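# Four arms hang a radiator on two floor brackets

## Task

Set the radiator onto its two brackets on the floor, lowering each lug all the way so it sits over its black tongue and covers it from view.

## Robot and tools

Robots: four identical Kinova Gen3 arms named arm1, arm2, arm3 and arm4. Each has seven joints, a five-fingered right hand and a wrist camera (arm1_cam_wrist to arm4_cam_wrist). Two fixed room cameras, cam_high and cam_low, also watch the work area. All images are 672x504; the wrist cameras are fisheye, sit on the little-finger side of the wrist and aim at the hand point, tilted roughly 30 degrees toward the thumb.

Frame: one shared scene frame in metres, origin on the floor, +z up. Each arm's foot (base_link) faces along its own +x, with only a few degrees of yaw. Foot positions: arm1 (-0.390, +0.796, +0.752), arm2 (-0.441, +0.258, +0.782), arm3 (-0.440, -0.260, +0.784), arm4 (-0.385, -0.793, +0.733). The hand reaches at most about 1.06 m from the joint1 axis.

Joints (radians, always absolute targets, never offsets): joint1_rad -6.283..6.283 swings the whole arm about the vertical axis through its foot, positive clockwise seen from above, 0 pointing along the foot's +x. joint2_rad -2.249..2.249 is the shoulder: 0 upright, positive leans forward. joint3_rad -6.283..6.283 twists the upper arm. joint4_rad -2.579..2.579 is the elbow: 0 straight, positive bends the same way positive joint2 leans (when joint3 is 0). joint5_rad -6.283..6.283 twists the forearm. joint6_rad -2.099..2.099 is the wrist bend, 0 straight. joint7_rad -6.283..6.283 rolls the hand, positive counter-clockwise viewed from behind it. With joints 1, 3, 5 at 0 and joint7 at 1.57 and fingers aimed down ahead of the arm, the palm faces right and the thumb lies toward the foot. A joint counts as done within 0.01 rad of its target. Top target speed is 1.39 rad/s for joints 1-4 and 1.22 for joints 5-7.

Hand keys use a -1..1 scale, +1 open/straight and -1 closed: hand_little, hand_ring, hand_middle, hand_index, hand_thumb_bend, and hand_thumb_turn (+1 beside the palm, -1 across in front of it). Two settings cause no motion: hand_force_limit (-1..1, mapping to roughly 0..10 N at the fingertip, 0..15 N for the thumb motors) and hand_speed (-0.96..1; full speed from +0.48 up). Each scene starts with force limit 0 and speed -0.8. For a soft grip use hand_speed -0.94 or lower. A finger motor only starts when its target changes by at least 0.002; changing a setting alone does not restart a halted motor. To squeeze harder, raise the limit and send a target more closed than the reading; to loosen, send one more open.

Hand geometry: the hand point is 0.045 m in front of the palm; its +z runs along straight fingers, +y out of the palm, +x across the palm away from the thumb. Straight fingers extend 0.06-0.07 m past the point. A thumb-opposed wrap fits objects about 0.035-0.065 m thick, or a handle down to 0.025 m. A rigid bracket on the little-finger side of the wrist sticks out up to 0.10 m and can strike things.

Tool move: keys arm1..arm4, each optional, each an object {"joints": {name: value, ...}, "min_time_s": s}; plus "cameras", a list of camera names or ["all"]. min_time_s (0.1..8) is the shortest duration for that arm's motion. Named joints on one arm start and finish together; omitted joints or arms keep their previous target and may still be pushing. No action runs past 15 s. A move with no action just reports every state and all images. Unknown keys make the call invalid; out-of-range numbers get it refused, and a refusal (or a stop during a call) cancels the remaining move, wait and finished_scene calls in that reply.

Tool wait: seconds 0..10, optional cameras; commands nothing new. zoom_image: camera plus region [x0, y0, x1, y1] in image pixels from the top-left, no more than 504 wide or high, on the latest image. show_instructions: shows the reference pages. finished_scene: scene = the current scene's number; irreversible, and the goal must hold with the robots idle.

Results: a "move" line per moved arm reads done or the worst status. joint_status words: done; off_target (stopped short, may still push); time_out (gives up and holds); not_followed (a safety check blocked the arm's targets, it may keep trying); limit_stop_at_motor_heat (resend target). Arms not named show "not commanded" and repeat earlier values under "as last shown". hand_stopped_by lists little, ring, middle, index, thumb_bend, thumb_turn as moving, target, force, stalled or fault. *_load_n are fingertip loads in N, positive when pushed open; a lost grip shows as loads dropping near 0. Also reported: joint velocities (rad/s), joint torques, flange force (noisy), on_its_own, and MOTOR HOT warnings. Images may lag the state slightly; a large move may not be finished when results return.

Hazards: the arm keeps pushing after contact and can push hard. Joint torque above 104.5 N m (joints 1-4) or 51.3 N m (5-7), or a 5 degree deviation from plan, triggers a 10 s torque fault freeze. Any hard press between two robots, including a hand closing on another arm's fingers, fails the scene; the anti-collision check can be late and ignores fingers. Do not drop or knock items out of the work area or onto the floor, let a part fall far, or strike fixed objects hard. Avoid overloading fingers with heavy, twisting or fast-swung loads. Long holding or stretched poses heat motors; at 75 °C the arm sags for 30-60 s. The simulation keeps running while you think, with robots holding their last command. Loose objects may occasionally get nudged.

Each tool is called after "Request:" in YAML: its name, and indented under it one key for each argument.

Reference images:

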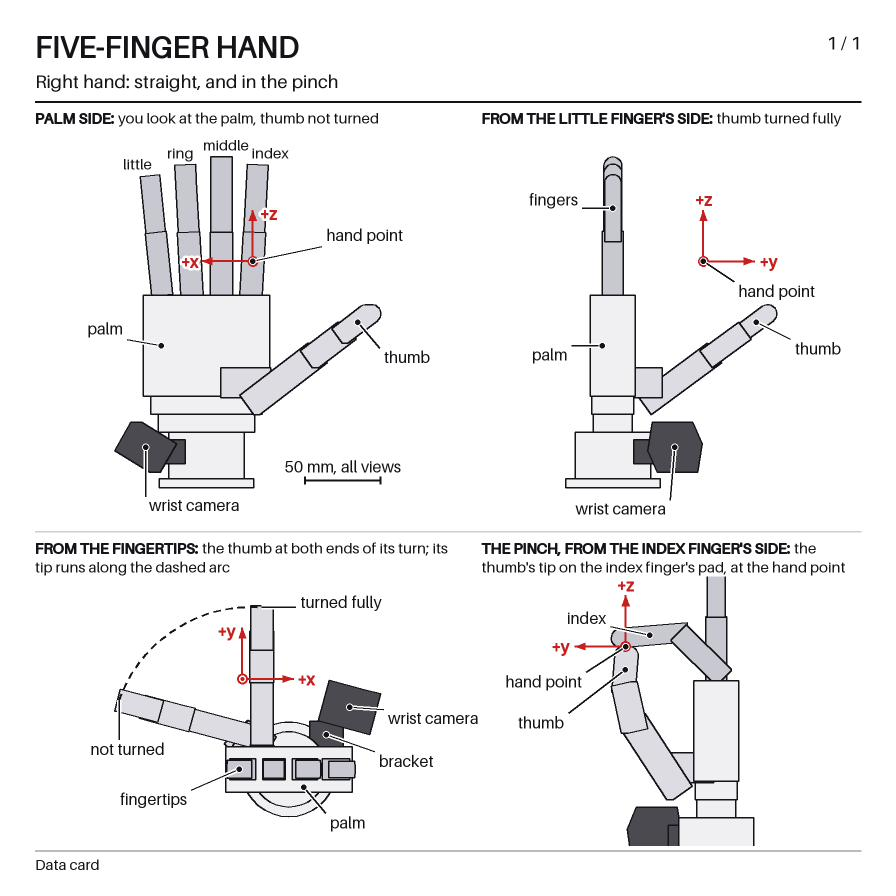

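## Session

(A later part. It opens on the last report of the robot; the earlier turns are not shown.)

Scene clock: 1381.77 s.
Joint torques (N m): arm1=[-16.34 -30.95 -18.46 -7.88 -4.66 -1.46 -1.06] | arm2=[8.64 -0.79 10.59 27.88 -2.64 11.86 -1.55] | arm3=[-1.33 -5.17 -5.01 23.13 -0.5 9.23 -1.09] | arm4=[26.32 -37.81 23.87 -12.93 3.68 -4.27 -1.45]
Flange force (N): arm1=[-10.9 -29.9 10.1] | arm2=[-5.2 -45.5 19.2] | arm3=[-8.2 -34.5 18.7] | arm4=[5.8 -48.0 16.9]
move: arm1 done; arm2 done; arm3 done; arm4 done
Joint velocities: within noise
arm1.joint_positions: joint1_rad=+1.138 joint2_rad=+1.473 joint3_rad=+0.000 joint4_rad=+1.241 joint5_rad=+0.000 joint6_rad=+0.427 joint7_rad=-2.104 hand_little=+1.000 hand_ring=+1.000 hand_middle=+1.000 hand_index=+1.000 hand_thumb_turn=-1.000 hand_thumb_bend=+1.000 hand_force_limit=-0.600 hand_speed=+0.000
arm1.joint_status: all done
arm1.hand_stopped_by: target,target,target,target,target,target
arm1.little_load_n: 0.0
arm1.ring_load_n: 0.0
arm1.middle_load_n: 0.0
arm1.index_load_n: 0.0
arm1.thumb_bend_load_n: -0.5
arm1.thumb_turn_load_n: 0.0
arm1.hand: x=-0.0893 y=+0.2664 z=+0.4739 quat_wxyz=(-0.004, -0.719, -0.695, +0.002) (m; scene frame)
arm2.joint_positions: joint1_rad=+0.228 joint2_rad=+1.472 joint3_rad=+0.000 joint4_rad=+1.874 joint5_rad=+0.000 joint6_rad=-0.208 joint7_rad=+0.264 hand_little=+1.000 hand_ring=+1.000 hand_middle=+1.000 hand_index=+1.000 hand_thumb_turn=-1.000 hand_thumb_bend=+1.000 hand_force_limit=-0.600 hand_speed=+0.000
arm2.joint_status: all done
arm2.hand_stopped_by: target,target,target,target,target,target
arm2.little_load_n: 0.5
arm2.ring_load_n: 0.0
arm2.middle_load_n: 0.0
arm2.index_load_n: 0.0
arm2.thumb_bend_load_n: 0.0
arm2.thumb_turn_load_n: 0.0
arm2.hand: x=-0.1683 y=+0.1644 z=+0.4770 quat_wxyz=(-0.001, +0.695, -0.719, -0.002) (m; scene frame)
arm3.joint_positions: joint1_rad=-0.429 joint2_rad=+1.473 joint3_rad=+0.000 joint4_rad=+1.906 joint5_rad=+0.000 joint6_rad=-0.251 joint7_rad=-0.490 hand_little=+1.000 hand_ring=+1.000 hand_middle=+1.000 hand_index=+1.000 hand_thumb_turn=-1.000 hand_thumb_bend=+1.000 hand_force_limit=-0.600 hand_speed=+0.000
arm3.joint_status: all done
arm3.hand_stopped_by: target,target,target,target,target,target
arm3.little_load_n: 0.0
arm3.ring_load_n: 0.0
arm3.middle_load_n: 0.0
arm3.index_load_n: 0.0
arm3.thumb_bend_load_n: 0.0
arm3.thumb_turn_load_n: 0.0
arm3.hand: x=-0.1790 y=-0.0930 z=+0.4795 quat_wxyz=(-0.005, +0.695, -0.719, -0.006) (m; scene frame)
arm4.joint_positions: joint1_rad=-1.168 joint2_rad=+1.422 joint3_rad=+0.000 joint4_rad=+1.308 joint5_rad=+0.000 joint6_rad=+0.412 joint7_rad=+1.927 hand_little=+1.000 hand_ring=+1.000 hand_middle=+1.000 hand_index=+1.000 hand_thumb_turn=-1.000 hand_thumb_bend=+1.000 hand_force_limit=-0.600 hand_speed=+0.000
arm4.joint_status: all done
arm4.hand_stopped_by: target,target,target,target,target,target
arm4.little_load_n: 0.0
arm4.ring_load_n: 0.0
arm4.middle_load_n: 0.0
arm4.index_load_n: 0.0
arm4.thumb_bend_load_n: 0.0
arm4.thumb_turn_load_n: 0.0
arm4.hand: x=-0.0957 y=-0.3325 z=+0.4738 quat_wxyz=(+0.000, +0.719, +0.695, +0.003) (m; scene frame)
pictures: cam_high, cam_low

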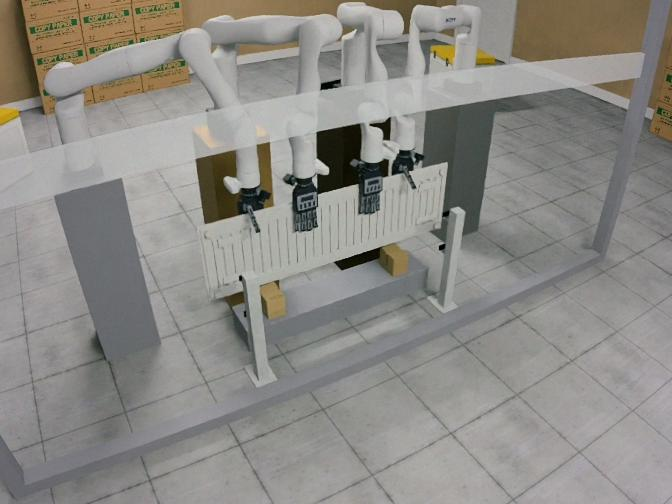

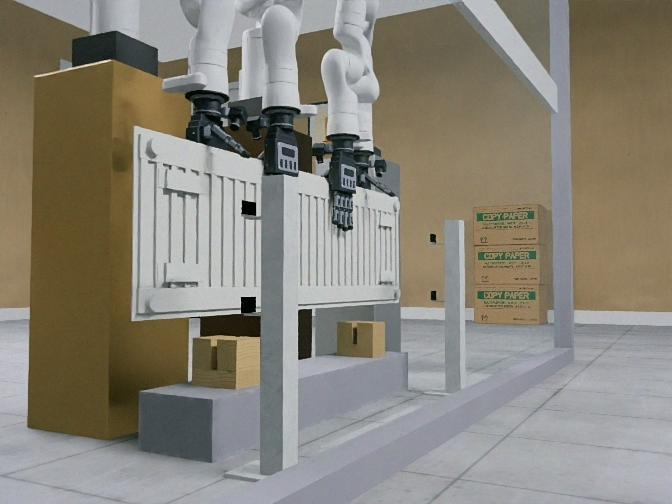

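Request:
move:
  arm1: {"joints":{"joint1_rad":1.092,"joint2_rad":1.4906,"joint4_rad":1.1726,"joint6_rad":0.4784,"joint7_rad":-2.1496},"min_time_s":4}
  arm2: {"joints":{"joint1_rad":0.2089,"joint2_rad":1.4608,"joint4_rad":1.7915,"joint6_rad":-0.1135,"joint7_rad":0.245},"min_time_s":4}
  arm3: {"joints":{"joint1_rad":-0.3899,"joint2_rad":1.4588,"joint4_rad":1.83,"joint6_rad":-0.1614,"joint7_rad":-0.4514},"min_time_s":4}
  arm4: {"joints":{"joint1_rad":-1.1172,"joint2_rad":1.4344,"joint4_rad":1.2554,"joint6_rad":0.4518,"joint7_rad":1.9785},"min_time_s":4}
  cameras: ["cam_low"]

Scene clock: 1470.93 s.
Joint torques (N m): arm1=[-17.66 -31.55 -19.06 -8.54 -5.25 -1.56 -1.04] | arm2=[9.64 -1.31 11.38 27.11 -2.17 12.03 -1.52] | arm3=[-0.03 -5.75 -2.56 25.41 -1 10.64 -1.09] | arm4=[26.46 -39.56 23.48 -16.64 4.17 -6 -1.42]
Flange force (N): arm1=[-12.7 -30.9 9.8] | arm2=[-7.4 -46.4 18.1] | arm3=[-12.5 -37.8 24.6] | arm4=[1.3 -50.3 12.9]
move: arm1 done; arm2 done; arm3 done; arm4 done
Joint velocities: within noise
arm1.joint_positions: joint1_rad=+1.092 joint2_rad=+1.491 joint3_rad=+0.000 joint4_rad=+1.173 joint5_rad=+0.000 joint6_rad=+0.478 joint7_rad=-2.150 hand_little=+1.000 hand_ring=+1.000 hand_middle=+1.000 hand_index=+1.000 hand_thumb_turn=-1.000 hand_thumb_bend=+1.000 hand_force_limit=-0.600 hand_speed=+0.000
arm1.joint_status: all done
arm1.hand_stopped_by: target,target,target,target,target,target
arm1.little_load_n: 0.0
arm1.ring_load_n: 0.0
arm1.middle_load_n: 0.0
arm1.index_load_n: 0.0
arm1.thumb_bend_load_n: 0.0
arm1.thumb_turn_load_n: 0.0
arm1.hand: x=-0.0590 y=+0.2649 z=+0.4739 quat_wxyz=(-0.004, -0.719, -0.695, +0.002) (m; scene frame)
arm2.joint_positions: joint1_rad=+0.209 joint2_rad=+1.461 joint3_rad=+0.000 joint4_rad=+1.792 joint5_rad=+0.000 joint6_rad=-0.113 joint7_rad=+0.245 hand_little=+1.000 hand_ring=+1.000 hand_middle=+1.000 hand_index=+1.000 hand_thumb_turn=-1.000 hand_thumb_bend=+1.000 hand_force_limit=-0.600 hand_speed=+0.000
arm2.joint_status: all done
arm2.hand_stopped_by: target,target,target,target,target,target
arm2.little_load_n: 0.0
arm2.ring_load_n: 0.0
arm2.middle_load_n: 0.0
arm2.index_load_n: 0.0
arm2.thumb_bend_load_n: 0.0
arm2.thumb_turn_load_n: 0.0
arm2.hand: x=-0.1383 y=+0.1629 z=+0.4770 quat_wxyz=(-0.001, +0.695, -0.719, -0.002) (m; scene frame)
arm3.joint_positions: joint1_rad=-0.390 joint2_rad=+1.459 joint3_rad=+0.000 joint4_rad=+1.830 joint5_rad=+0.000 joint6_rad=-0.161 joint7_rad=-0.451 hand_little=+1.000 hand_ring=+1.000 hand_middle=+1.000 hand_index=+1.000 hand_thumb_turn=-1.000 hand_thumb_bend=+1.000 hand_force_limit=-0.600 hand_speed=+0.000
arm3.joint_status: all done
arm3.hand_stopped_by: target,target,target,target,target,target
arm3.little_load_n: 0.0
arm3.ring_load_n: 0.0
arm3.middle_load_n: 0.0
arm3.index_load_n: 0.0
arm3.thumb_bend_load_n: 0.0
arm3.thumb_turn_load_n: 0.0
arm3.hand: x=-0.1494 y=-0.0947 z=+0.4794 quat_wxyz=(-0.005, +0.695, -0.719, -0.006) (m; scene frame)
arm4.joint_positions: joint1_rad=-1.117 joint2_rad=+1.434 joint3_rad=+0.000 joint4_rad=+1.255 joint5_rad=+0.000 joint6_rad=+0.452 joint7_rad=+1.979 hand_little=+1.000 hand_ring=+1.000 hand_middle=+1.000 hand_index=+1.000 hand_thumb_turn=-1.000 hand_thumb_bend=+1.000 hand_force_limit=-0.600 hand_speed=+0.000
arm4.joint_status: all done
arm4.hand_stopped_by: target,target,target,target,target,target
arm4.little_load_n: 0.0
arm4.ring_load_n: 0.0
arm4.middle_load_n: 0.0
arm4.index_load_n: 0.0
arm4.thumb_bend_load_n: 0.0
arm4.thumb_turn_load_n: 0.0
arm4.hand: x=-0.0658 y=-0.3340 z=+0.4738 quat_wxyz=(+0.000, +0.719, +0.695, +0.003) (m; scene frame)
pictures: cam_low

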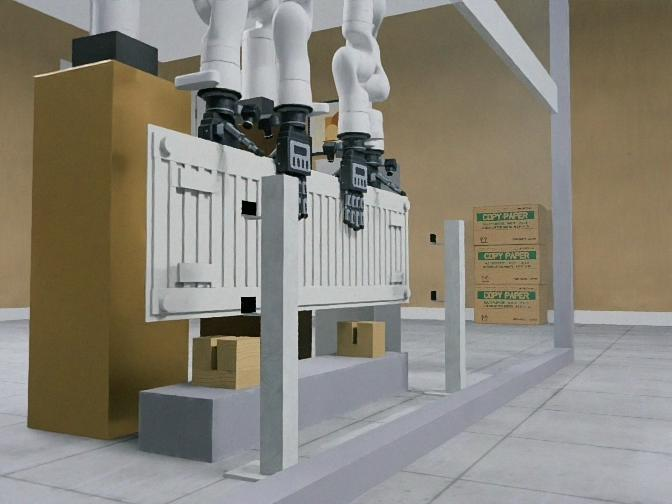

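Request:
move:
  arm1: {"joints":{"joint1_rad":1.0445,"joint2_rad":1.5139,"joint4_rad":1.0861,"joint6_rad":0.5417,"joint7_rad":-2.2071},"min_time_s":4}
  arm2: {"joints":{"joint1_rad":0.1915,"joint2_rad":1.4561,"joint4_rad":1.6994,"joint6_rad":-0.0167,"joint7_rad":0.2176},"min_time_s":4}
  arm3: {"joints":{"joint1_rad":-0.3572,"joint2_rad":1.4516,"joint4_rad":1.7509,"joint6_rad":-0.0751,"joint7_rad":-0.4287},"min_time_s":4}
  arm4: {"joints":{"joint1_rad":-1.0728,"joint2_rad":1.4478,"joint4_rad":1.2024,"joint6_rad":0.4914,"joint7_rad":2.0129},"min_time_s":4}
  cameras: ["cam_low","cam_high"]

Request:
zoom_image:
  camera: "cam_low"
  region: [140, 140, 280, 330]

Request:
zoom_image:
  camera: "cam_low"
  region: [360, 180, 480, 330]

Request:
zoom_image:
  camera: "cam_high"
  region: [190, 210, 290, 330]

Request:
zoom_image:
  camera: "cam_high"
  region: [400, 170, 480, 270]

Scene clock: 1500.63 s.
Joint torques (N m): arm1=[-18.6 -32.97 -19.1 -9.92 -5.87 -1.91 -1.04] | arm2=[8.64 -1.74 9.27 27.11 -1.7 12.63 -1.59] | arm3=[0.85 -5.79 -0.97 24.06 -1.18 10.63 -1.02] | arm4=[27 -41.08 23.13 -16.85 4.58 -5.87 -1.44]
Flange force (N): arm1=[-13.4 -31.6 9.8] | arm2=[-4.3 -47.3 18.8] | arm3=[-14.1 -36.9 21.3] | arm4=[4.2 -49.5 15.5]
move: arm1 done; arm2 done; arm3 done; arm4 done
Joint velocities: within noise
arm1.joint_positions: joint1_rad=+1.045 joint2_rad=+1.514 joint3_rad=+0.000 joint4_rad=+1.086 joint5_rad=+0.000 joint6_rad=+0.542 joint7_rad=-2.207 hand_little=+1.000 hand_ring=+1.000 hand_middle=+1.000 hand_index=+1.000 hand_thumb_turn=-1.000 hand_thumb_bend=+1.000 hand_force_limit=-0.600 hand_speed=+0.000
arm1.joint_status: all done
arm1.hand_stopped_by: target,target,target,target,target,target
arm1.little_load_n: 0.0
arm1.ring_load_n: 0.0
arm1.middle_load_n: 0.0
arm1.index_load_n: 0.0
arm1.thumb_bend_load_n: 0.0
arm1.thumb_turn_load_n: 0.0
arm1.hand: x=-0.0261 y=+0.2628 z=+0.4739 quat_wxyz=(-0.004, -0.723, -0.691, +0.002) (m; scene frame)
arm2.joint_positions: joint1_rad=+0.192 joint2_rad=+1.456 joint3_rad=+0.000 joint4_rad=+1.699 joint5_rad=+0.000 joint6_rad=-0.017 joint7_rad=+0.218 hand_little=+1.000 hand_ring=+1.000 hand_middle=+1.000 hand_index=+1.000 hand_thumb_turn=-1.000 hand_thumb_bend=+1.000 hand_force_limit=-0.600 hand_speed=+0.000
arm2.joint_status: all done
arm2.hand_stopped_by: target,target,target,target,target,target
arm2.little_load_n: 0.0
arm2.ring_load_n: 0.0
arm2.middle_load_n: 0.0
arm2.index_load_n: 0.0
arm2.thumb_bend_load_n: 0.0
arm2.thumb_turn_load_n: 0.0
arm2.hand: x=-0.1067 y=+0.1620 z=+0.4770 quat_wxyz=(-0.002, +0.691, -0.723, -0.002) (m; scene frame)
arm3.joint_positions: joint1_rad=-0.357 joint2_rad=+1.452 joint3_rad=+0.000 joint4_rad=+1.751 joint5_rad=+0.000 joint6_rad=-0.075 joint7_rad=-0.429 hand_little=+1.000 hand_ring=+1.000 hand_middle=+1.000 hand_index=+1.000 hand_thumb_turn=-1.000 hand_thumb_bend=+1.000 hand_force_limit=-0.600 hand_speed=+0.000
arm3.joint_status: all done
arm3.hand_stopped_by: target,target,target,target,target,target
arm3.little_load_n: 0.0
arm3.ring_load_n: 0.0
arm3.middle_load_n: 0.5
arm3.index_load_n: 0.0
arm3.thumb_bend_load_n: 0.0
arm3.thumb_turn_load_n: 0.0
arm3.hand: x=-0.1203 y=-0.0958 z=+0.4791 quat_wxyz=(-0.005, +0.691, -0.723, -0.006) (m; scene frame)
arm4.joint_positions: joint1_rad=-1.073 joint2_rad=+1.448 joint3_rad=+0.000 joint4_rad=+1.202 joint5_rad=+0.000 joint6_rad=+0.491 joint7_rad=+2.013 hand_little=+1.000 hand_ring=+1.000 hand_middle=+1.000 hand_index=+1.000 hand_thumb_turn=-1.000 hand_thumb_bend=+1.000 hand_force_limit=-0.600 hand_speed=+0.000
arm4.joint_status: all done
arm4.hand_stopped_by: target,target,target,target,target,target
arm4.little_load_n: 0.0
arm4.ring_load_n: 0.0
arm4.middle_load_n: 0.0
arm4.index_load_n: 0.0
arm4.thumb_bend_load_n: 0.0
arm4.thumb_turn_load_n: 0.0
arm4.hand: x=-0.0391 y=-0.3361 z=+0.4740 quat_wxyz=(+0.000, +0.722, +0.692, +0.003) (m; scene frame)
pictures: cam_high, cam_low

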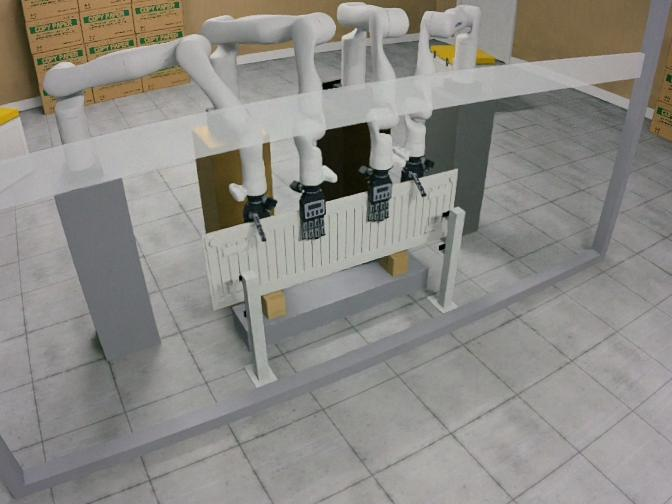

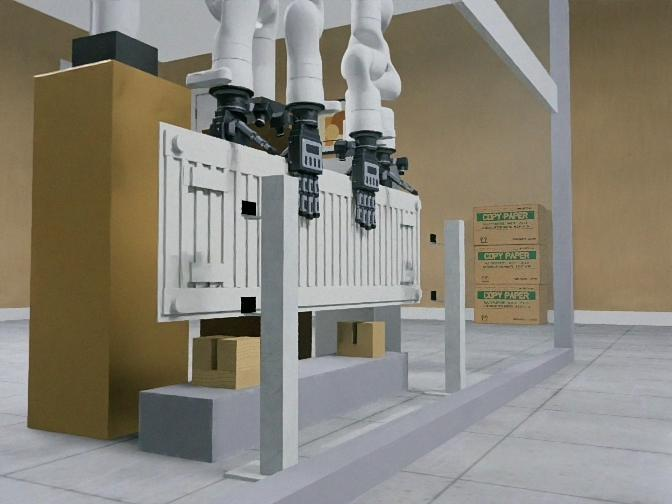

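Scaled by 2.653.

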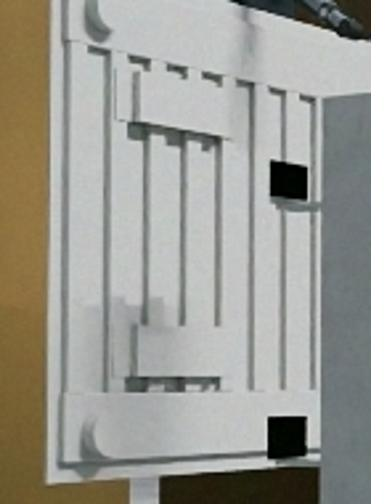

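Scaled by 3.360.

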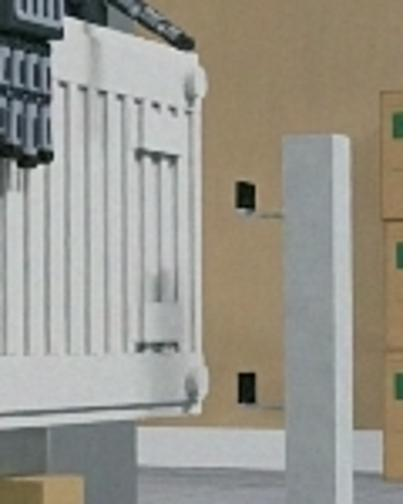

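Scaled by 4.200.

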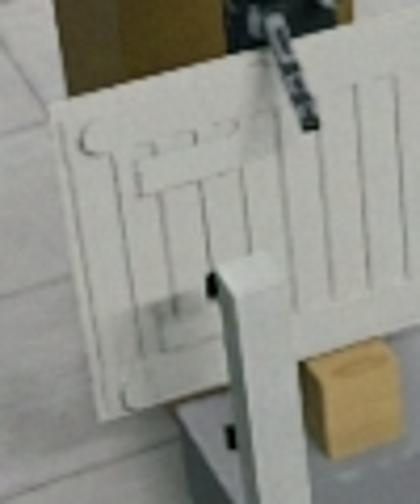

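Scaled by 5.040.

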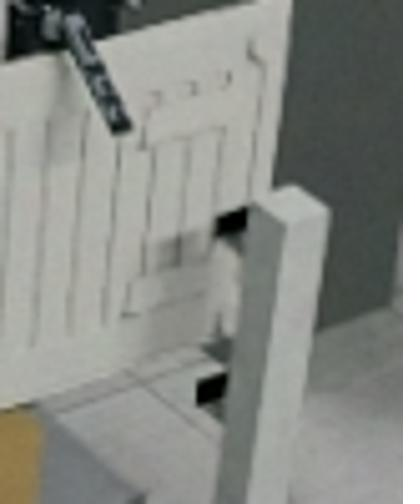

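Request:
move:
  arm1: {"joints":{"joint1_rad":1.0104,"joint2_rad":1.5432,"joint4_rad":0.9852,"joint6_rad":0.6132,"joint7_rad":-2.2382},"min_time_s":4}
  arm2: {"joints":{"joint1_rad":0.1857,"joint2_rad":1.4582,"joint4_rad":1.606,"joint6_rad":0.0746,"joint7_rad":0.2148},"min_time_s":4}
  arm3: {"joints":{"joint1_rad":-0.3203,"joint2_rad":1.4493,"joint4_rad":1.6682,"joint6_rad":0.0099,"joint7_rad":-0.3888},"min_time_s":4}
  arm4: {"joints":{"joint1_rad":-1.0229,"joint2_rad":1.4626,"joint4_rad":1.1483,"joint6_rad":0.5307,"joint7_rad":2.0658},"min_time_s":4}
  cameras: ["cam_low"]

Scene clock: 1561.07 s.
Joint torques (N m): arm1=[-19.55 -33.7 -18.8 -10.68 -6.48 -2.05 -1.02] | arm2=[10.16 -3.71 10.82 26.14 -1.23 12.83 -1.61] | arm3=[1.73 -6.1 0.48 21.28 -1.11 9.76 -0.96] | arm4=[25.15 -45.07 20.98 -19.46 4.61 -6.73 -1.34]
Flange force (N): arm1=[-14.3 -31.8 9.4] | arm2=[-6.8 -48.5 21.2] | arm3=[-14.1 -34.4 15.5] | arm4=[2.1 -47.4 18.8]
move: arm1 done; arm2 done; arm3 done; arm4 done
Joint velocities: within noise
arm1.joint_positions: joint1_rad=+1.010 joint2_rad=+1.543 joint3_rad=+0.000 joint4_rad=+0.985 joint5_rad=+0.000 joint6_rad=+0.613 joint7_rad=-2.238 hand_little=+1.000 hand_ring=+1.000 hand_middle=+1.000 hand_index=+1.000 hand_thumb_turn=-1.000 hand_thumb_bend=+1.000 hand_force_limit=-0.600 hand_speed=+0.000
arm1.joint_status: all done
arm1.hand_stopped_by: target,target,target,target,target,target
arm1.little_load_n: 0.0
arm1.ring_load_n: 0.0
arm1.middle_load_n: 0.0
arm1.index_load_n: 0.0
arm1.thumb_bend_load_n: 0.0
arm1.thumb_turn_load_n: 0.0
arm1.hand: x=+0.0022 y=+0.2579 z=+0.4740 quat_wxyz=(-0.004, -0.722, -0.692, +0.002) (m; scene frame)
arm2.joint_positions: joint1_rad=+0.186 joint2_rad=+1.458 joint3_rad=+0.000 joint4_rad=+1.606 joint5_rad=+0.000 joint6_rad=+0.075 joint7_rad=+0.215 hand_little=+1.000 hand_ring=+1.000 hand_middle=+1.000 hand_index=+1.000 hand_thumb_turn=-1.000 hand_thumb_bend=+1.000 hand_force_limit=-0.600 hand_speed=+0.000
arm2.joint_status: all done
arm2.hand_stopped_by: target,target,target,target,target,target
arm2.little_load_n: 0.0
arm2.ring_load_n: 0.0
arm2.middle_load_n: 0.0
arm2.index_load_n: 0.0
arm2.thumb_bend_load_n: -0.5
arm2.thumb_turn_load_n: 0.0
arm2.hand: x=-0.0781 y=+0.1568 z=+0.4769 quat_wxyz=(-0.002, +0.692, -0.722, -0.002) (m; scene frame)
arm3.joint_positions: joint1_rad=-0.320 joint2_rad=+1.449 joint3_rad=+0.000 joint4_rad=+1.668 joint5_rad=+0.000 joint6_rad=+0.010 joint7_rad=-0.389 hand_little=+1.000 hand_ring=+1.000 hand_middle=+1.000 hand_index=+1.000 hand_thumb_turn=-1.000 hand_thumb_bend=+1.000 hand_force_limit=-0.600 hand_speed=+0.000
arm3.joint_status: all done
arm3.hand_stopped_by: target,target,target,target,target,target
arm3.little_load_n: 0.0
arm3.ring_load_n: 0.0
arm3.middle_load_n: 0.0
arm3.index_load_n: 0.0
arm3.thumb_bend_load_n: 0.0
arm3.thumb_turn_load_n: 0.0
arm3.hand: x=-0.0910 y=-0.1011 z=+0.4791 quat_wxyz=(-0.004, +0.692, -0.722, -0.005) (m; scene frame)
arm4.joint_positions: joint1_rad=-1.023 joint2_rad=+1.463 joint3_rad=+0.000 joint4_rad=+1.148 joint5_rad=+0.000 joint6_rad=+0.531 joint7_rad=+2.066 hand_little=+1.000 hand_ring=+1.000 hand_middle=+1.000 hand_index=+1.000 hand_thumb_turn=-1.000 hand_thumb_bend=+1.000 hand_force_limit=-0.600 hand_speed=+0.000
arm4.joint_status: all done
arm4.hand_stopped_by: target,target,target,target,target,target
arm4.little_load_n: 0.0
arm4.ring_load_n: 0.0
arm4.middle_load_n: 0.0
arm4.index_load_n: -0.5
arm4.thumb_bend_load_n: 0.0
arm4.thumb_turn_load_n: 0.0
arm4.hand: x=-0.0091 y=-0.3409 z=+0.4739 quat_wxyz=(+0.000, +0.721, +0.693, +0.003) (m; scene frame)
pictures: cam_low

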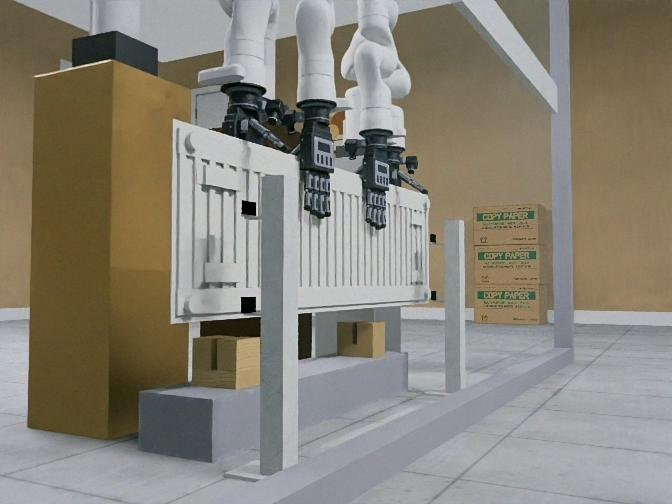

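Request:
move:
  arm1: {"joints":{"joint1_rad":0.981,"joint2_rad":1.5773,"joint4_rad":0.8762,"joint6_rad":0.6881,"joint7_rad":-2.2646},"min_time_s":4}
  arm2: {"joints":{"joint1_rad":0.1817,"joint2_rad":1.4657,"joint4_rad":1.5133,"joint6_rad":0.1598,"joint7_rad":0.2138},"min_time_s":4}
  arm3: {"joints":{"joint1_rad":-0.2891,"joint2_rad":1.452,"joint4_rad":1.586,"joint6_rad":0.0893,"joint7_rad":-0.3546},"min_time_s":4}
  arm4: {"joints":{"joint1_rad":-0.9778,"joint2_rad":1.4789,"joint4_rad":1.091,"joint6_rad":0.5717,"joint7_rad":2.1139},"min_time_s":4}
  cameras: ["cam_low","cam_high","arm2_cam_wrist","arm3_cam_wrist"]

Request:
zoom_image:
  camera: "cam_low"
  region: [170, 120, 270, 340]

Request:
zoom_image:
  camera: "cam_low"
  region: [380, 180, 480, 330]

Request:
zoom_image:
  camera: "cam_high"
  region: [190, 210, 290, 330]

Request:
zoom_image:
  camera: "cam_high"
  region: [400, 170, 480, 270]

Scene clock: 1573.60 s.
Joint torques (N m): arm1=[-20.46 -34.51 -18.39 -11.47 -7.12 -2.12 -1.03] | arm2=[11.74 -4.84 12.25 25.09 -0.66 12.98 -1.58] | arm3=[2.76 -8 2.07 19.2 -0.95 9.31 -0.86] | arm4=[23.43 -47.36 18.9 -21.49 4.51 -7.57 -1.25]
Flange force (N): arm1=[-14.7 -32.4 9.1] | arm2=[-9.0 -49.7 21.6] | arm3=[-14.8 -32.3 15.3] | arm4=[0.0 -45.7 19.3]
move: arm1 done; arm2 done; arm3 done; arm4 done
Joint velocities: within noise
arm1.joint_positions: joint1_rad=+0.981 joint2_rad=+1.577 joint3_rad=+0.000 joint4_rad=+0.876 joint5_rad=+0.000 joint6_rad=+0.688 joint7_rad=-2.265 hand_little=+1.000 hand_ring=+1.000 hand_middle=+1.000 hand_index=+1.000 hand_thumb_turn=-1.000 hand_thumb_bend=+1.000 hand_force_limit=-0.600 hand_speed=+0.000
arm1.joint_status: all done
arm1.hand_stopped_by: target,target,target,target,target,target
arm1.little_load_n: 0.0
arm1.ring_load_n: 0.0
arm1.middle_load_n: 0.0
arm1.index_load_n: 0.0
arm1.thumb_bend_load_n: 0.0
arm1.thumb_turn_load_n: 0.0
arm1.hand: x=+0.0284 y=+0.2531 z=+0.4739 quat_wxyz=(-0.004, -0.721, -0.693, +0.002) (m; scene frame)
arm2.joint_positions: joint1_rad=+0.182 joint2_rad=+1.466 joint3_rad=+0.000 joint4_rad=+1.513 joint5_rad=+0.000 joint6_rad=+0.160 joint7_rad=+0.214 hand_little=+1.000 hand_ring=+1.000 hand_middle=+1.000 hand_index=+1.000 hand_thumb_turn=-1.000 hand_thumb_bend=+1.000 hand_force_limit=-0.600 hand_speed=+0.000
arm2.joint_status: all done
arm2.hand_stopped_by: target,target,target,target,target,target
arm2.little_load_n: 0.0
arm2.ring_load_n: 0.0
arm2.middle_load_n: 0.0
arm2.index_load_n: 0.0
arm2.thumb_bend_load_n: 0.0
arm2.thumb_turn_load_n: 0.0
arm2.hand: x=-0.0517 y=+0.1516 z=+0.4769 quat_wxyz=(-0.002, +0.693, -0.721, -0.002) (m; scene frame)
arm3.joint_positions: joint1_rad=-0.289 joint2_rad=+1.452 joint3_rad=+0.000 joint4_rad=+1.586 joint5_rad=+0.000 joint6_rad=+0.089 joint7_rad=-0.355 hand_little=+1.000 hand_ring=+1.000 hand_middle=+1.000 hand_index=+1.000 hand_thumb_turn=-1.000 hand_thumb_bend=+1.000 hand_force_limit=-0.600 hand_speed=+0.000
arm3.joint_status: all done
arm3.hand_stopped_by: target,target,target,target,target,target
arm3.little_load_n: 0.0
arm3.ring_load_n: 0.0
arm3.middle_load_n: 0.0
arm3.index_load_n: 0.0
arm3.thumb_bend_load_n: 0.0
arm3.thumb_turn_load_n: 0.0
arm3.hand: x=-0.0635 y=-0.1064 z=+0.4791 quat_wxyz=(-0.004, +0.693, -0.721, -0.005) (m; scene frame)
arm4.joint_positions: joint1_rad=-0.978 joint2_rad=+1.479 joint3_rad=+0.000 joint4_rad=+1.091 joint5_rad=+0.000 joint6_rad=+0.572 joint7_rad=+2.114 hand_little=+1.000 hand_ring=+1.000 hand_middle=+1.000 hand_index=+1.000 hand_thumb_turn=-1.000 hand_thumb_bend=+1.000 hand_force_limit=-0.600 hand_speed=+0.000
arm4.joint_status: all done
arm4.hand_stopped_by: target,target,target,target,target,target
arm4.little_load_n: 0.0
arm4.ring_load_n: 0.0
arm4.middle_load_n: 0.0
arm4.index_load_n: 0.0
arm4.thumb_bend_load_n: -0.5
arm4.thumb_turn_load_n: 0.0
arm4.hand: x=+0.0189 y=-0.3457 z=+0.4740 quat_wxyz=(+0.000, +0.720, +0.694, +0.003) (m; scene frame)
pictures: arm2_cam_wrist, arm3_cam_wrist, cam_high, cam_low
camera_calibration:
arm2_cam_wrist: T_world_to_cam=[[-0.969811, -0.240705, 0.0390853, -0.0396165], [-0.179343, 0.812622, 0.55451, -0.402898], [-0.165235, 0.53076, -0.831259, 0.419612], [0, 0, 0, 1]] pos_world=[-0.0413429, 0.0951543, 0.573766]
arm3_cam_wrist: T_world_to_cam=[[-0.968974, -0.244743, -0.03449, -0.0685526], [-0.225882, 0.820241, 0.52553, -0.181612], [-0.100329, 0.517016, -0.850076, 0.566192], [0, 0, 0, 1]] pos_world=[-0.0506427, -0.160543, 0.574384]

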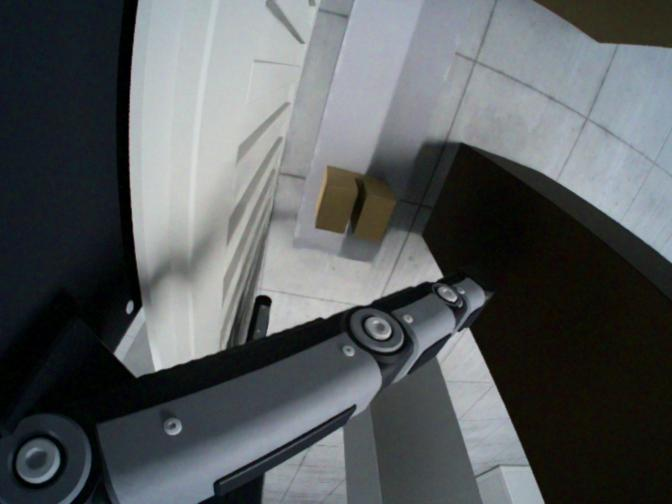

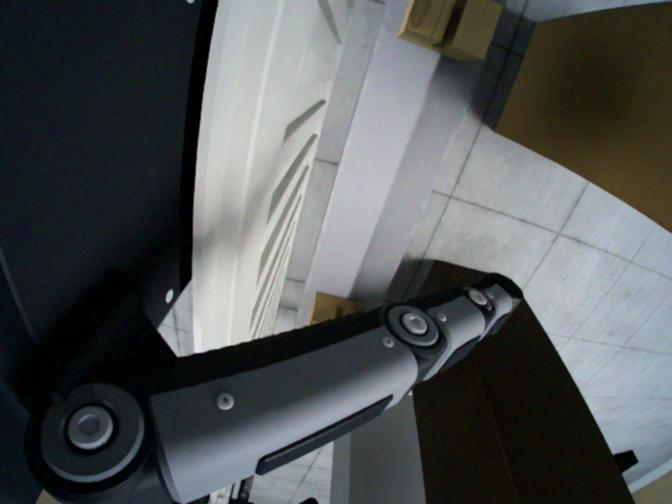

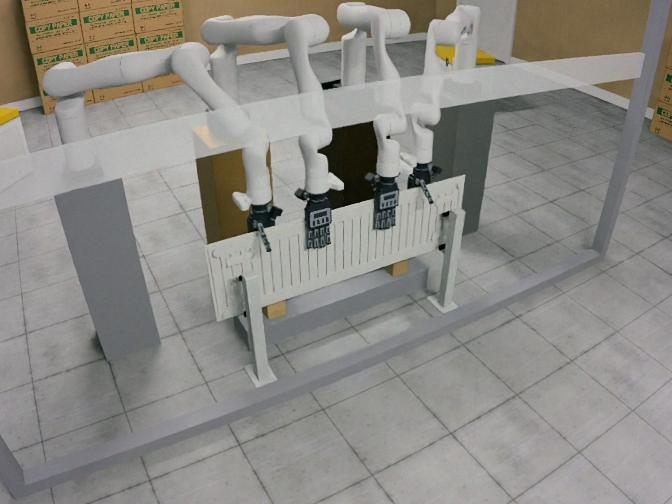

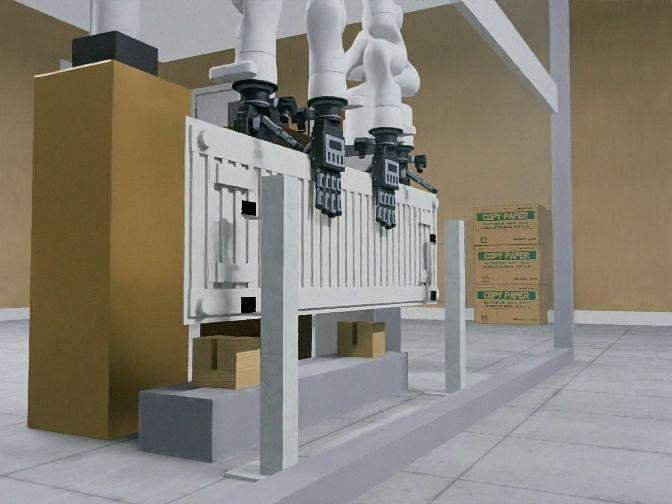

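Scaled by 2.291.

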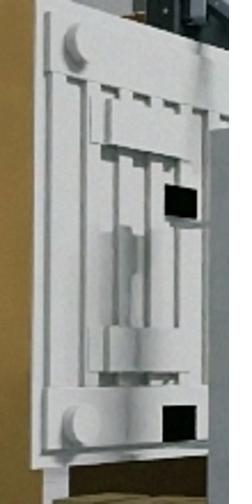

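Scaled by 3.360.

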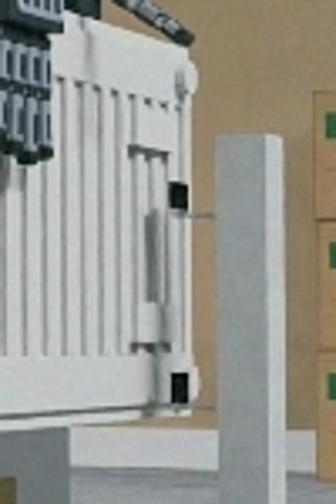

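Scaled by 4.200.

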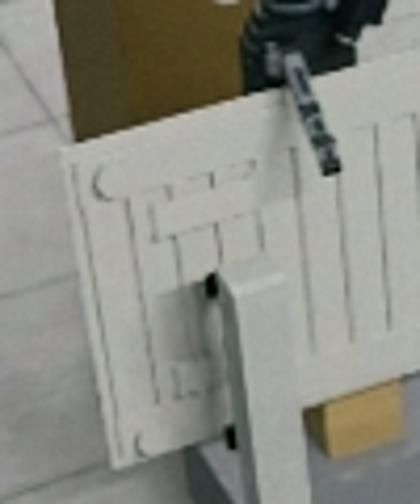

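Scaled by 5.040.

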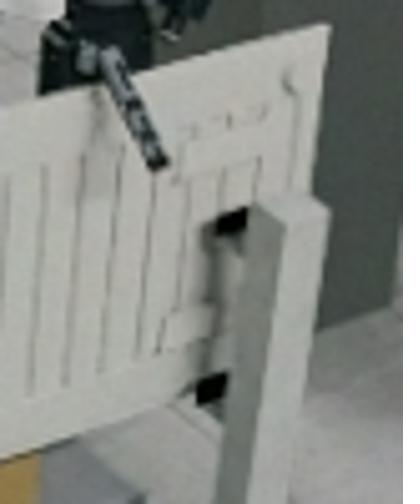

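Request:
move:
  cameras: ["arm1_cam_wrist","arm4_cam_wrist"]

Scene clock: 1597.20 s.
Joint torques (N m): arm1=[-20.49 -34.51 -18.39 -11.46 -7.14 -2.16 -1.01] | arm2=[11.74 -4.8 12.23 25.11 -0.65 12.95 -1.6] | arm3=[2.72 -7.95 2.12 19.15 -0.95 9.25 -0.8] | arm4=[23.48 -47.35 18.81 -21.5 4.51 -7.58 -1.23]
Flange force (N): arm1=[-14.9 -32.3 9.2] | arm2=[-9.0 -49.8 21.5] | arm3=[-14.8 -32.3 15.1] | arm4=[0.1 -45.9 19.2]
Joint velocities: within noise
arm1.joint_positions: joint1_rad=+0.981 joint2_rad=+1.577 joint3_rad=+0.000 joint4_rad=+0.876 joint5_rad=+0.000 joint6_rad=+0.688 joint7_rad=-2.265 hand_little=+1.000 hand_ring=+1.000 hand_middle=+1.000 hand_index=+1.000 hand_thumb_turn=-1.000 hand_thumb_bend=+1.000 hand_force_limit=-0.600 hand_speed=+0.000
arm1.joint_status: all done
arm1.hand_stopped_by: target,target,target,target,target,target
arm1.little_load_n: 0.0
arm1.ring_load_n: 0.0
arm1.middle_load_n: 0.0
arm1.index_load_n: 0.0
arm1.thumb_bend_load_n: 0.0
arm1.thumb_turn_load_n: 0.0
arm1.hand: x=+0.0284 y=+0.2531 z=+0.4739 quat_wxyz=(-0.004, -0.721, -0.693, +0.002) (m; scene frame)
arm2.joint_positions: joint1_rad=+0.182 joint2_rad=+1.466 joint3_rad=+0.000 joint4_rad=+1.513 joint5_rad=+0.000 joint6_rad=+0.160 joint7_rad=+0.214 hand_little=+1.000 hand_ring=+1.000 hand_middle=+1.000 hand_index=+1.000 hand_thumb_turn=-1.000 hand_thumb_bend=+1.000 hand_force_limit=-0.600 hand_speed=+0.000
arm2.joint_status: all done
arm2.hand_stopped_by: target,target,target,target,target,target
arm2.little_load_n: 0.0
arm2.ring_load_n: 0.0
arm2.middle_load_n: 0.0
arm2.index_load_n: 0.0
arm2.thumb_bend_load_n: 0.0
arm2.thumb_turn_load_n: 0.0
arm2.hand: x=-0.0517 y=+0.1516 z=+0.4769 quat_wxyz=(-0.002, +0.693, -0.721, -0.002) (m; scene frame)
arm3.joint_positions: joint1_rad=-0.289 joint2_rad=+1.452 joint3_rad=+0.000 joint4_rad=+1.586 joint5_rad=+0.000 joint6_rad=+0.089 joint7_rad=-0.355 hand_little=+1.000 hand_ring=+1.000 hand_middle=+1.000 hand_index=+1.000 hand_thumb_turn=-1.000 hand_thumb_bend=+1.000 hand_force_limit=-0.600 hand_speed=+0.000
arm3.joint_status: all done
arm3.hand_stopped_by: target,target,target,target,target,target
arm3.little_load_n: 0.0
arm3.ring_load_n: 0.0
arm3.middle_load_n: 0.0
arm3.index_load_n: 0.0
arm3.thumb_bend_load_n: 0.0
arm3.thumb_turn_load_n: 0.0
arm3.hand: x=-0.0635 y=-0.1064 z=+0.4791 quat_wxyz=(-0.004, +0.693, -0.721, -0.005) (m; scene frame)
arm4.joint_positions: joint1_rad=-0.978 joint2_rad=+1.479 joint3_rad=+0.000 joint4_rad=+1.091 joint5_rad=+0.000 joint6_rad=+0.572 joint7_rad=+2.114 hand_little=+1.000 hand_ring=+1.000 hand_middle=+1.000 hand_index=+1.000 hand_thumb_turn=-1.000 hand_thumb_bend=+1.000 hand_force_limit=-0.600 hand_speed=+0.000
arm4.joint_status: all done
arm4.hand_stopped_by: target,target,target,target,target,target
arm4.little_load_n: 0.0
arm4.ring_load_n: 0.0
arm4.middle_load_n: 0.0
arm4.index_load_n: 0.0
arm4.thumb_bend_load_n: 0.0
arm4.thumb_turn_load_n: 0.0
arm4.hand: x=+0.0189 y=-0.3457 z=+0.4740 quat_wxyz=(+0.000, +0.720, +0.694, +0.003) (m; scene frame)
pictures: arm1_cam_wrist, arm4_cam_wrist
camera_calibration:
arm1_cam_wrist: T_world_to_cam=[[0.975675, 0.218603, 0.0164702, -0.0893925], [0.178231, -0.834738, 0.521005, -0.0417784], [0.127642, -0.505396, -0.853394, 0.640886], [0, 0, 0, 1]] pos_world=[0.0128604, 0.308569, 0.570168]
arm4_cam_wrist: T_world_to_cam=[[0.973752, 0.224715, 0.0362006, 0.0372923], [0.17366, -0.836295, 0.520051, -0.543897], [0.147138, -0.500114, -0.853368, 0.34295], [0, 0, 0, 1]] pos_world=[0.00767902, -0.291724, 0.574166]

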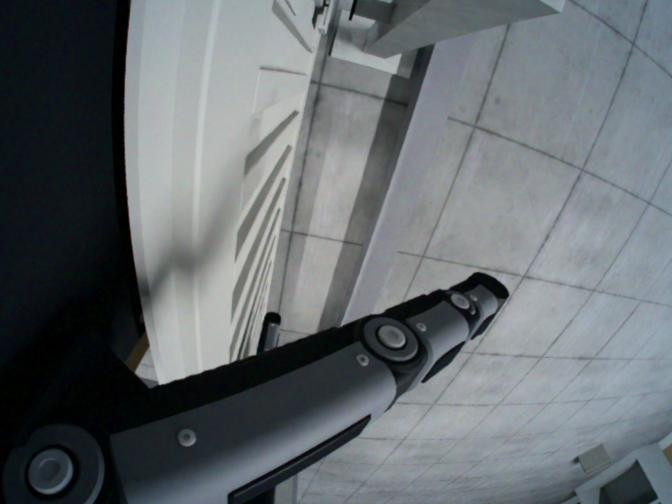

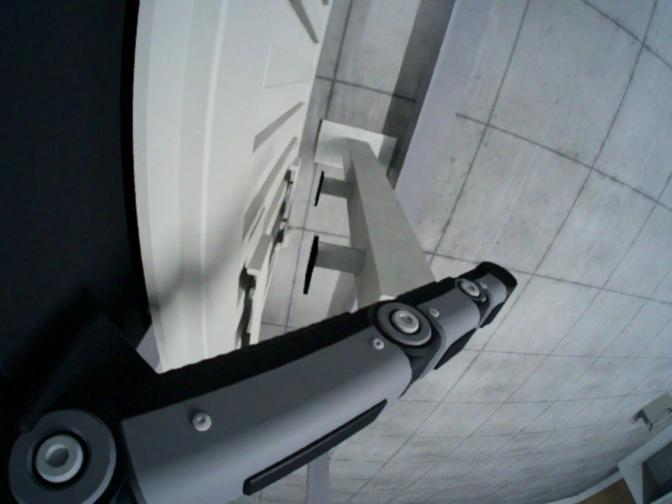

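Request:
zoom_image:
  camera: "arm4_cam_wrist"
  region: [220, 140, 380, 320]

Request:
zoom_image:
  camera: "arm1_cam_wrist"
  region: [240, 0, 440, 120]

Scaled by 2.800 from the camera's 672x504 image, which has a finer 960x720 frame.

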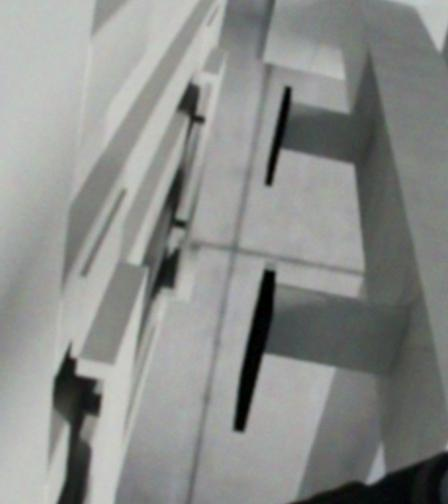

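Scaled by 2.520 from the camera's 672x504 image, which has a finer 960x720 frame.

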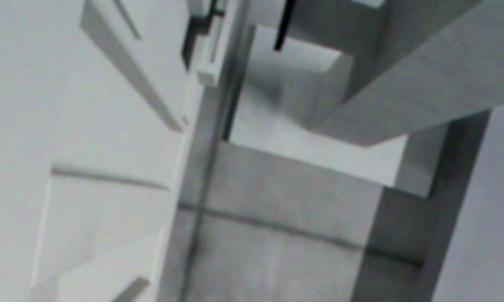

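Request:
zoom_image:
  camera: "arm1_cam_wrist"
  region: [300, 0, 380, 50]

Request:
zoom_image:
  camera: "arm4_cam_wrist"
  region: [230, 140, 340, 230]

Request:
zoom_image:
  camera: "arm4_cam_wrist"
  region: [220, 220, 330, 310]

Scaled by 6.300 from the camera's 672x504 image, which has a finer 960x720 frame.

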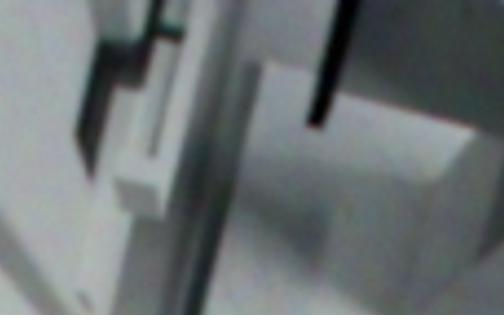

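Scaled by 4.582 from the camera's 672x504 image, which has a finer 960x720 frame.

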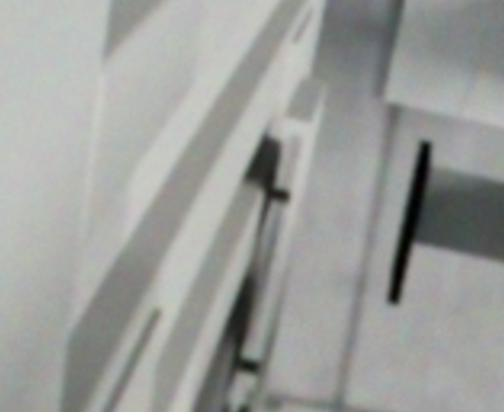

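Scaled by 4.582 from the camera's 672x504 image, which has a finer 960x720 frame.

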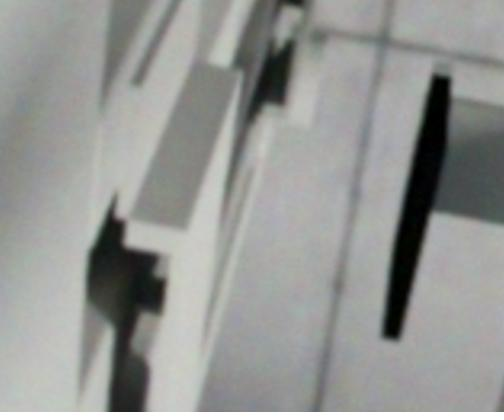

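Request:
zoom_image:
  camera: "arm4_cam_wrist"
  region: [234, 225, 284, 300]

Request:
zoom_image:
  camera: "arm4_cam_wrist"
  region: [265, 145, 315, 225]

Request:
zoom_image:
  camera: "arm1_cam_wrist"
  region: [305, 0, 345, 40]

Scaled by 6.720 from the camera's 672x504 image, which has a finer 960x720 frame.

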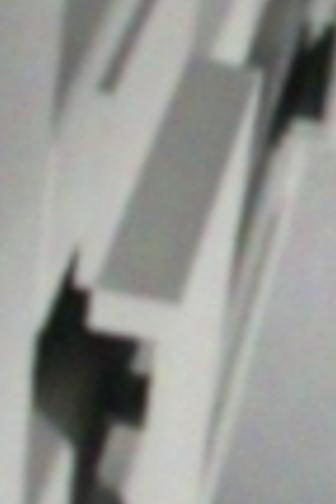

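Scaled by 6.300 from the camera's 672x504 image, which has a finer 960x720 frame.

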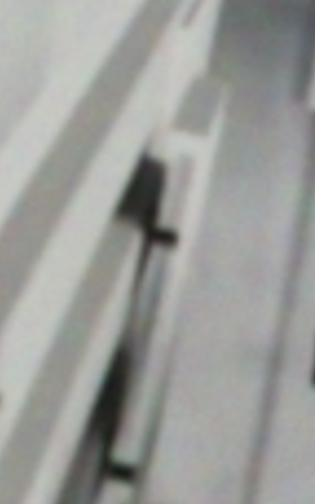

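Scaled by 12.600 from the camera's 672x504 image, which has a finer 960x720 frame.

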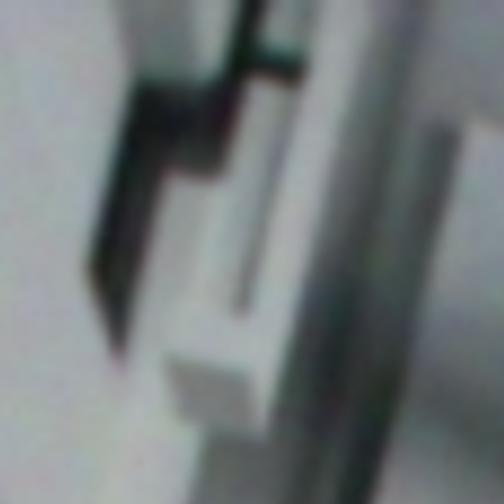

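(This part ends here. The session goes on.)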